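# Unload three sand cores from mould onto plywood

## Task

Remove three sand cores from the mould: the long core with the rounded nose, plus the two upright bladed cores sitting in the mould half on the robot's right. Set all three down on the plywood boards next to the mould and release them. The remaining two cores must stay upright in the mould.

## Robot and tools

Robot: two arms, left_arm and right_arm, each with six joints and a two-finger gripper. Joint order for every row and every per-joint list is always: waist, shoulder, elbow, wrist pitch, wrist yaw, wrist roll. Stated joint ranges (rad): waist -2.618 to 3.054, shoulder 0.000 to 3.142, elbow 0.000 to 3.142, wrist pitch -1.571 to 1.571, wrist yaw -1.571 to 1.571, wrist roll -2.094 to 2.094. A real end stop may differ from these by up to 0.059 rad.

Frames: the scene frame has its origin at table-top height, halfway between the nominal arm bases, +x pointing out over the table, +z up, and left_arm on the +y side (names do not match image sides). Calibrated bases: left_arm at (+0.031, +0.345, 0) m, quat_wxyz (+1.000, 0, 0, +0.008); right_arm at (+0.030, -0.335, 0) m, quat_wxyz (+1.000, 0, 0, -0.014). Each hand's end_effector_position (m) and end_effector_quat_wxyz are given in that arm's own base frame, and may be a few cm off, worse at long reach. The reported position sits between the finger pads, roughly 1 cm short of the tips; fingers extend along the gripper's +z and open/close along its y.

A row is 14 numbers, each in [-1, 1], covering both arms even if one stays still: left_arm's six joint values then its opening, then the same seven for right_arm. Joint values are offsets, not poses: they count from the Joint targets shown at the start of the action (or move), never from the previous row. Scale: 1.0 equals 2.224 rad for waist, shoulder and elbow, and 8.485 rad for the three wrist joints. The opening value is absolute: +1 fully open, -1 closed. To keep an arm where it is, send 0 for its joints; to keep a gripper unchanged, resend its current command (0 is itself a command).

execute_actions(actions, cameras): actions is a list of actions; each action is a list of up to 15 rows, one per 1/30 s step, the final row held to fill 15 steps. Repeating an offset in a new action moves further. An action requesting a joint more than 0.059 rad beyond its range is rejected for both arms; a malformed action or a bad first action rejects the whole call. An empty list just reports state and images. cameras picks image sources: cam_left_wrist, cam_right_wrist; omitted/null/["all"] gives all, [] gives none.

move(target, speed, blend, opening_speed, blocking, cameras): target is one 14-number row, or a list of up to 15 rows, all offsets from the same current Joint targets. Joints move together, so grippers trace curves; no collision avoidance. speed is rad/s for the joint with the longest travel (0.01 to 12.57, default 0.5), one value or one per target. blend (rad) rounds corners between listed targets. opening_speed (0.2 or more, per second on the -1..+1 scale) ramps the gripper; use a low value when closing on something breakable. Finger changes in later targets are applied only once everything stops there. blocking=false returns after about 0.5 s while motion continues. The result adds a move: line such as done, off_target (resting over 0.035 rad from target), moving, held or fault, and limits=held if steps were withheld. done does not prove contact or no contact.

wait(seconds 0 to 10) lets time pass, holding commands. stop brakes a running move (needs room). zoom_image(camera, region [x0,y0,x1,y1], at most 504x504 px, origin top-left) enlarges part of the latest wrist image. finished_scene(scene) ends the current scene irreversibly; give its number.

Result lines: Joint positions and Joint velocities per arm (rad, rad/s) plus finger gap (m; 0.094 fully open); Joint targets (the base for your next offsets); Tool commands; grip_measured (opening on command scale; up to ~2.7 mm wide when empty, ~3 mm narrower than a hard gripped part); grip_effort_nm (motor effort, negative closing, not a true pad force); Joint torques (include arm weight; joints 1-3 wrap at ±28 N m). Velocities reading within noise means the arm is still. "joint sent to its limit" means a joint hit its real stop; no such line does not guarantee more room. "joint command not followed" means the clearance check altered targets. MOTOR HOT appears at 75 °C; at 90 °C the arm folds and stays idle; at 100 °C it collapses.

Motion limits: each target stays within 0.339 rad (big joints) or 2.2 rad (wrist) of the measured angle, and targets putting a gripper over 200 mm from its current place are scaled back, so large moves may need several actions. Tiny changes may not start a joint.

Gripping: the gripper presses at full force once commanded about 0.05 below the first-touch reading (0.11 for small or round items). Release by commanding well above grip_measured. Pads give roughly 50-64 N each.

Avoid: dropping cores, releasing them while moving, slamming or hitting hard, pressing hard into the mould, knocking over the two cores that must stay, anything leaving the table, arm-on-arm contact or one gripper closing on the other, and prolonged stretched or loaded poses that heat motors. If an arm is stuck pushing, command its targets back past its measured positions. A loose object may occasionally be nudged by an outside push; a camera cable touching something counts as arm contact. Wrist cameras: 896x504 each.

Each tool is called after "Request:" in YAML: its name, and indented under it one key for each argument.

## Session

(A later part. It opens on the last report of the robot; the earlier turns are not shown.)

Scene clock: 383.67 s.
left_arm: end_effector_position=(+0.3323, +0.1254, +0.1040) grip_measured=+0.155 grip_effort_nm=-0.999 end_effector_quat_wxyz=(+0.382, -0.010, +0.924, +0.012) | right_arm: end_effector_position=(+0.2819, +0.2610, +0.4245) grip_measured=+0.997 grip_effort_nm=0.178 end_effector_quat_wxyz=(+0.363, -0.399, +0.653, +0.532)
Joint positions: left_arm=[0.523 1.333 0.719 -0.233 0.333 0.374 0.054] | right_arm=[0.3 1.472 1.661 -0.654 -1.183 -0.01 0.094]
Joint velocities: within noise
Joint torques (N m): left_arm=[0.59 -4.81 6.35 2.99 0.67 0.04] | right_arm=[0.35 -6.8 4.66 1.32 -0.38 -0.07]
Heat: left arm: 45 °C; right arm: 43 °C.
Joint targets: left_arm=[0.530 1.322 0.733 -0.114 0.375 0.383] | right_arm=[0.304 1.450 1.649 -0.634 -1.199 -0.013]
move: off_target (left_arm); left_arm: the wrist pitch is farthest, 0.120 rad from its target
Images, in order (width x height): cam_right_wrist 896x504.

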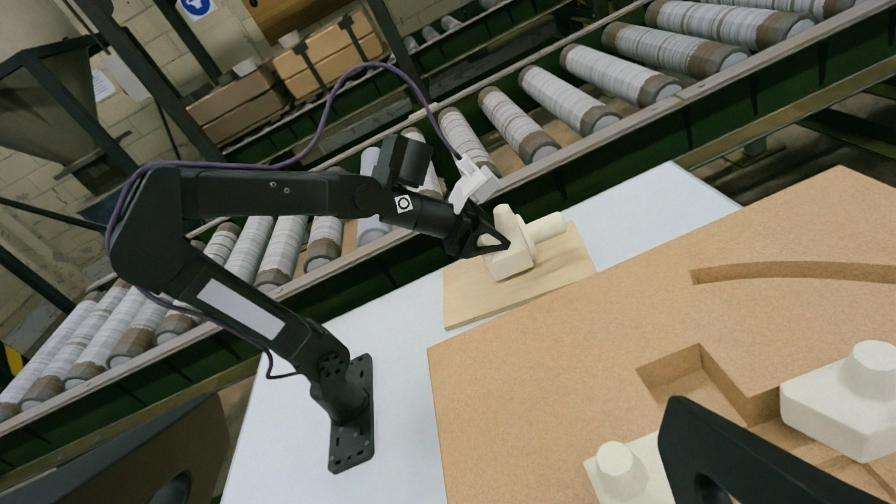

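Request:
move:
  target: [0,0,-0.0115,0.003,0,0,-0.15,0,0,0,0,0,0,1]
  speed: 0.04
  cameras: ["cam_right_wrist"]

Request:
zoom_image:
  camera: "cam_right_wrist"
  region: [430, 160, 610, 310]

Scene clock: 386.97 s.
left_arm: end_effector_position=(+0.3304, +0.1243, +0.0984) grip_measured=+0.155 grip_effort_nm=-1.004 end_effector_quat_wxyz=(+0.382, -0.010, +0.924, +0.012) | right_arm: end_effector_position=(+0.2819, +0.2610, +0.4245) grip_measured=+0.997 grip_effort_nm=0.173 end_effector_quat_wxyz=(+0.363, -0.399, +0.653, +0.532)
Joint positions: left_arm=[0.523 1.333 0.694 -0.208 0.333 0.374 0.054] | right_arm=[0.3 1.472 1.661 -0.653 -1.183 -0.01 0.094]
Joint velocities: within noise
Joint torques (N m): left_arm=[0.55 -4.78 6.2 2.99 0.68 0.05] | right_arm=[0.32 -6.78 4.68 1.32 -0.38 -0.07]
Heat: left arm: 45 °C; right arm: 43 °C.
Joint targets: left_arm=[0.530 1.322 0.708 -0.088 0.375 0.383] | right_arm=[0.304 1.450 1.649 -0.634 -1.199 -0.013]
move: off_target (left_arm); left_arm: the wrist pitch is farthest, 0.119 rad from its target
Images, in order (width x height): cam_right_wrist 896x504.

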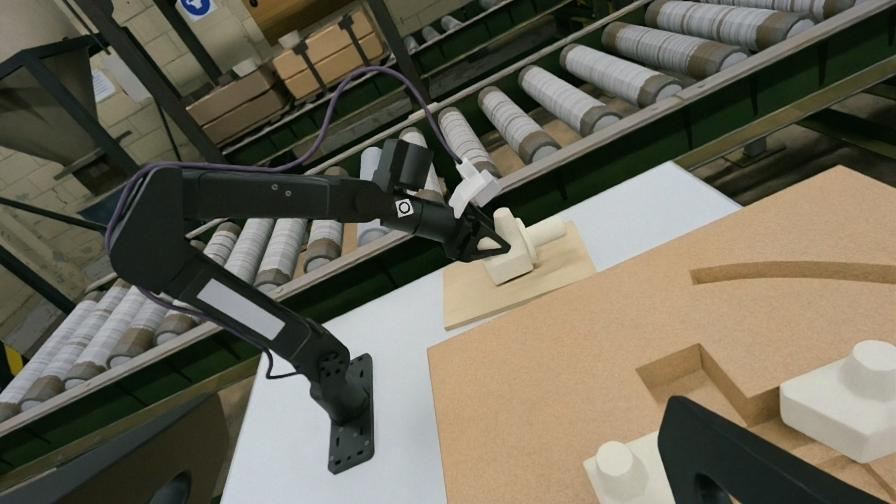

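Scaled by 2.800.

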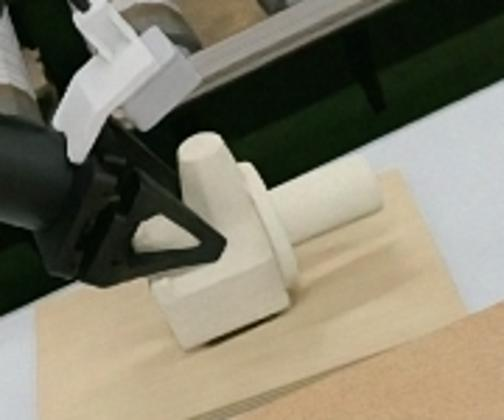

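Request:
move:
  target: [0,0,-0.0115,0.002,0,0,-0.15,0,0,0,0,0,0,1]
  speed: 0.04
  cameras: ["cam_right_wrist"]

Request:
zoom_image:
  camera: "cam_right_wrist"
  region: [430, 160, 610, 310]

Scene clock: 390.53 s.
left_arm: end_effector_position=(+0.3269, +0.1223, +0.0912) grip_measured=+0.155 grip_effort_nm=-0.994 end_effector_quat_wxyz=(+0.379, -0.011, +0.925, +0.010) | right_arm: end_effector_position=(+0.2819, +0.2610, +0.4245) grip_measured=+0.997 grip_effort_nm=0.168 end_effector_quat_wxyz=(+0.363, -0.399, +0.653, +0.532)
Joint positions: left_arm=[0.523 1.333 0.668 -0.19 0.333 0.374 0.054] | right_arm=[0.3 1.472 1.661 -0.653 -1.183 -0.01 0.094]
Joint velocities: within noise
Joint torques (N m): left_arm=[0.62 -4.77 6.24 2.95 0.68 0.06] | right_arm=[0.31 -6.79 4.64 1.32 -0.38 -0.07]
Heat: left arm: 46 °C; right arm: 43 °C.
Joint targets: left_arm=[0.530 1.322 0.682 -0.071 0.375 0.383] | right_arm=[0.304 1.450 1.649 -0.634 -1.199 -0.013]
move: off_target (left_arm); left_arm: the wrist pitch is farthest, 0.119 rad from its target
Images, in order (width x height): cam_right_wrist 896x504.

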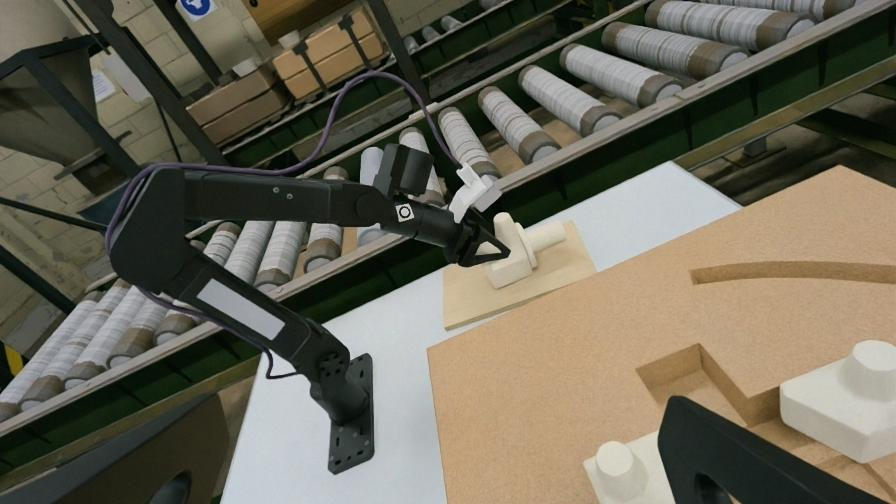

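Scaled by 2.800.

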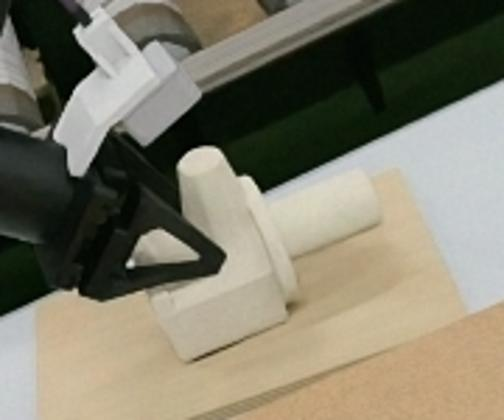

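Request:
move:
  target: [0,0,-0.0115,0.003,0,0,-0.15,0,0,0,0,0,0,1]
  speed: 0.04
  cameras: []

Request:
move:
  target: [0,0,-0.008,0.002,0,0,-0.15,0,0,0,0,0,0,1]
  speed: 0.04
  cameras: ["cam_right_wrist"]

Request:
zoom_image:
  camera: "cam_right_wrist"
  region: [430, 160, 610, 310]

Scene clock: 395.27 s.
left_arm: end_effector_position=(+0.3277, +0.1221, +0.0892) grip_measured=+0.155 grip_effort_nm=-0.994 end_effector_quat_wxyz=(+0.386, -0.009, +0.922, +0.012) | right_arm: end_effector_position=(+0.2819, +0.2610, +0.4245) grip_measured=+0.997 grip_effort_nm=0.168 end_effector_quat_wxyz=(+0.363, -0.399, +0.653, +0.532)
Joint positions: left_arm=[0.523 1.333 0.648 -0.153 0.336 0.374 0.054] | right_arm=[0.3 1.472 1.661 -0.653 -1.183 -0.01 0.094]
Joint velocities: within noise
Joint torques (N m): left_arm=[0.64 -4.63 5.79 2.85 0.63 0.03] | right_arm=[0.32 -6.8 4.63 1.31 -0.38 -0.07]
Heat: left arm: 46 °C; right arm: 43 °C.
Joint targets: left_arm=[0.530 1.322 0.656 -0.046 0.375 0.383] | right_arm=[0.304 1.450 1.649 -0.634 -1.199 -0.013]
move: off_target (left_arm); left_arm: the wrist pitch is farthest, 0.108 rad from its target
No camera images: "cameras" was empty.

Scene clock: 396.07 s.
left_arm: end_effector_position=(+0.3288, +0.1216, +0.0884) grip_measured=+0.155 grip_effort_nm=-1.004 end_effector_quat_wxyz=(+0.392, -0.006, +0.920, +0.013) | right_arm: end_effector_position=(+0.2819, +0.2610, +0.4245) grip_measured=+0.997 grip_effort_nm=0.173 end_effector_quat_wxyz=(+0.363, -0.399, +0.653, +0.532)
Joint positions: left_arm=[0.523 1.333 0.633 -0.125 0.342 0.374 0.054] | right_arm=[0.3 1.472 1.661 -0.653 -1.183 -0.01 0.094]
Joint velocities: within noise
Joint torques (N m): left_arm=[0.57 -4.57 5.55 2.73 0.58 0.05] | right_arm=[0.32 -6.78 4.67 1.32 -0.38 -0.07]
Heat: left arm: 46 °C; right arm: 43 °C.
Joint targets: left_arm=[0.530 1.322 0.639 -0.029 0.375 0.383] | right_arm=[0.304 1.450 1.649 -0.634 -1.199 -0.013]
move: off_target (left_arm); left_arm: the wrist pitch is farthest, 0.096 rad from its target
Images, in order (width x height): cam_right_wrist 896x504.

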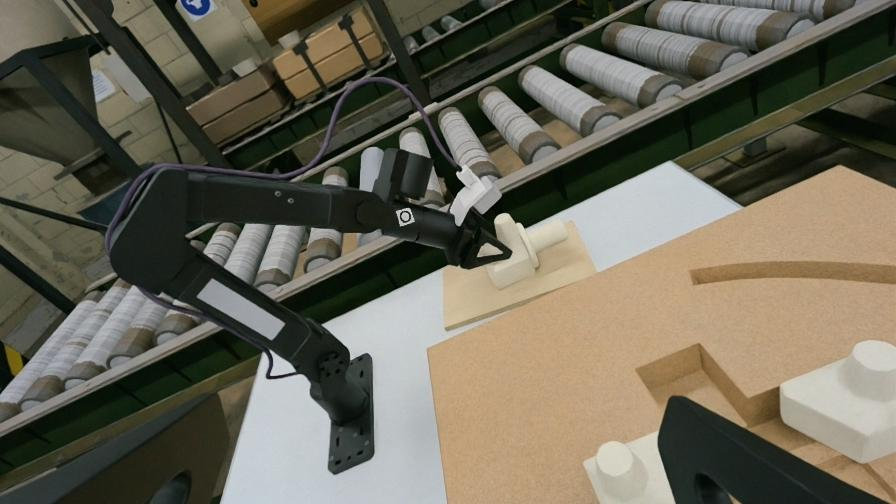

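Scaled by 2.800.

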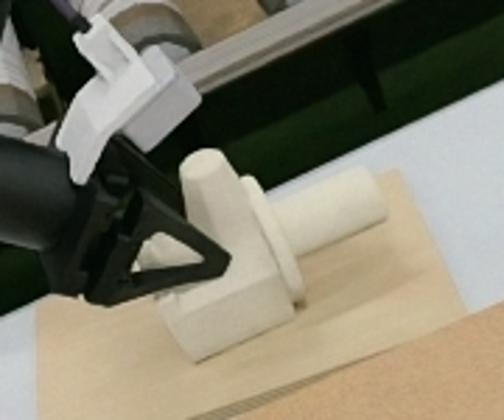

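Request:
move:
  target:
    - [0,0,0,0,0,0,-0.15,0,0,0,0,0,0,1]
    - [0,0,0,0,0,0,0.5,0,0,0,0,0,0,1]
  opening_speed: 0.25
  cameras: ["cam_right_wrist"]

Request:
zoom_image:
  camera: "cam_right_wrist"
  region: [430, 160, 610, 310]

Scene clock: 403.53 s.
left_arm: end_effector_position=(+0.3404, +0.1249, +0.1016) grip_measured=+0.498 grip_effort_nm=0.129 end_effector_quat_wxyz=(+0.425, +0.004, +0.905, +0.023) | right_arm: end_effector_position=(+0.2819, +0.2610, +0.4245) grip_measured=+0.997 grip_effort_nm=0.173 end_effector_quat_wxyz=(+0.363, -0.399, +0.653, +0.532)
Joint positions: left_arm=[0.523 1.333 0.633 -0.051 0.359 0.374 0.07] | right_arm=[0.3 1.472 1.661 -0.653 -1.183 -0.01 0.094]
Joint velocities: within noise
Joint torques (N m): left_arm=[0.62 -4.78 5.46 2.02 0.38 0.05] | right_arm=[0.32 -6.8 4.64 1.31 -0.38 -0.06]
Heat: left arm: 46 °C; right arm: 43 °C.
Joint targets: left_arm=[0.530 1.322 0.639 -0.029 0.375 0.383] | right_arm=[0.304 1.450 1.649 -0.634 -1.199 -0.013]
move: done; target 2's new numbers were sent with left_arm's wrist pitch 0.095 rad from that target
Images, in order (width x height): cam_right_wrist 896x504.

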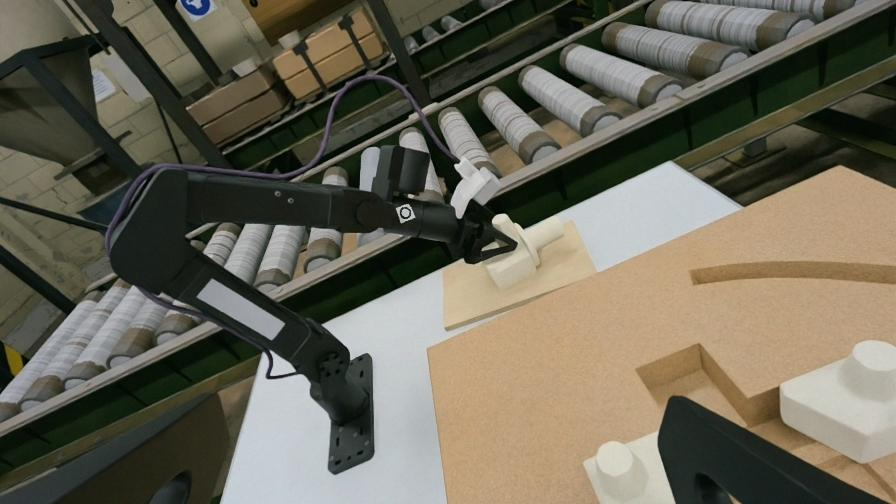

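Scaled by 2.800.

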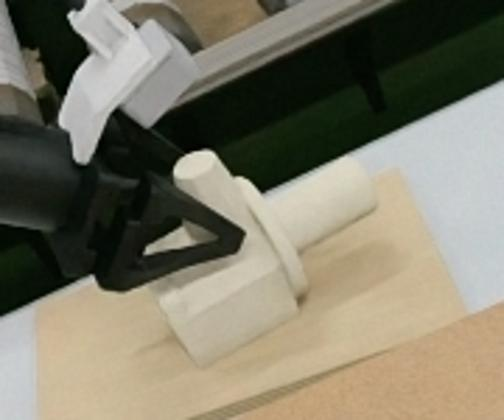

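Request:
move:
  target:
    - [0,0,0,0,0,0,0.5,0,0,0,0,0,0,1]
    - [0,0,0,0,0,0,1,0,0,0,0,0,0,1]
    - [0,-0.131,0.021,-0.0443,0,0,1,0,0,0,0,0,0,1]
    - [0,-0.19,0.117,-0.065,0,0,1,0,0,0,0,0,0,1]
  speed: 0.2
  opening_speed: 0.5

Request:
zoom_image:
  camera: "cam_right_wrist"
  region: [430, 160, 610, 310]

Scene clock: 413.77 s.
left_arm: end_effector_position=(+0.2900, +0.0957, +0.2409) grip_measured=+0.998 grip_effort_nm=0.125 end_effector_quat_wxyz=(+0.476, +0.017, +0.878, +0.053) | right_arm: end_effector_position=(+0.2819, +0.2610, +0.4246) grip_measured=+0.997 grip_effort_nm=0.173 end_effector_quat_wxyz=(+0.363, -0.399, +0.653, +0.532)
Joint positions: left_arm=[0.523 0.913 0.875 -0.579 0.36 0.374 0.094] | right_arm=[0.3 1.472 1.661 -0.653 -1.183 -0.01 0.094]
Joint velocities: within noise
Joint torques (N m): left_arm=[0.7 -2.21 7.71 1.92 0.33 0.02] | right_arm=[0.35 -6.79 4.64 1.32 -0.38 -0.06]
Heat: left arm: 44 °C; right arm: 43 °C.
Joint targets: left_arm=[0.530 0.900 0.899 -0.580 0.375 0.383] | right_arm=[0.304 1.450 1.649 -0.634 -1.199 -0.013]
move: done

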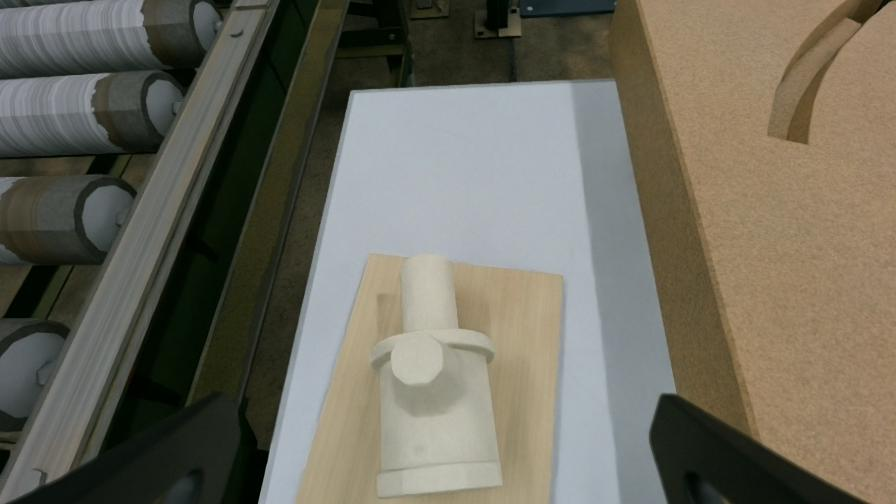

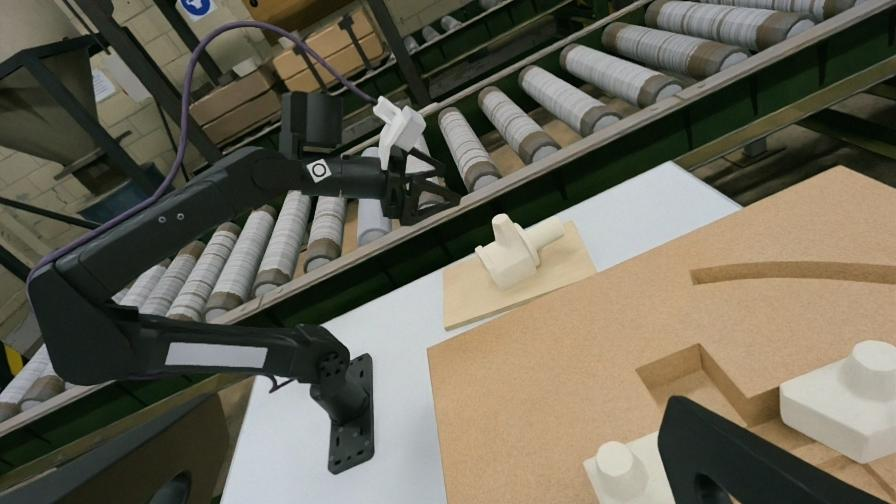

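Scaled by 2.800.

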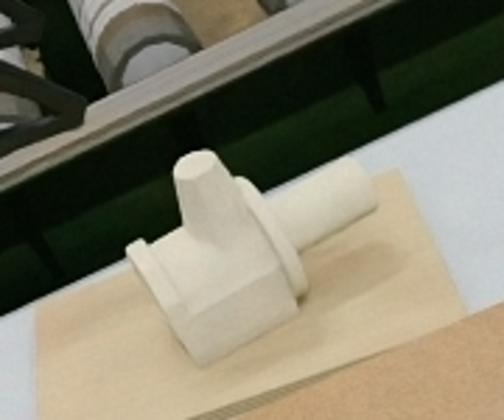

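Request:
finished_scene:
  scene: 2

The scene is finished: the task was done.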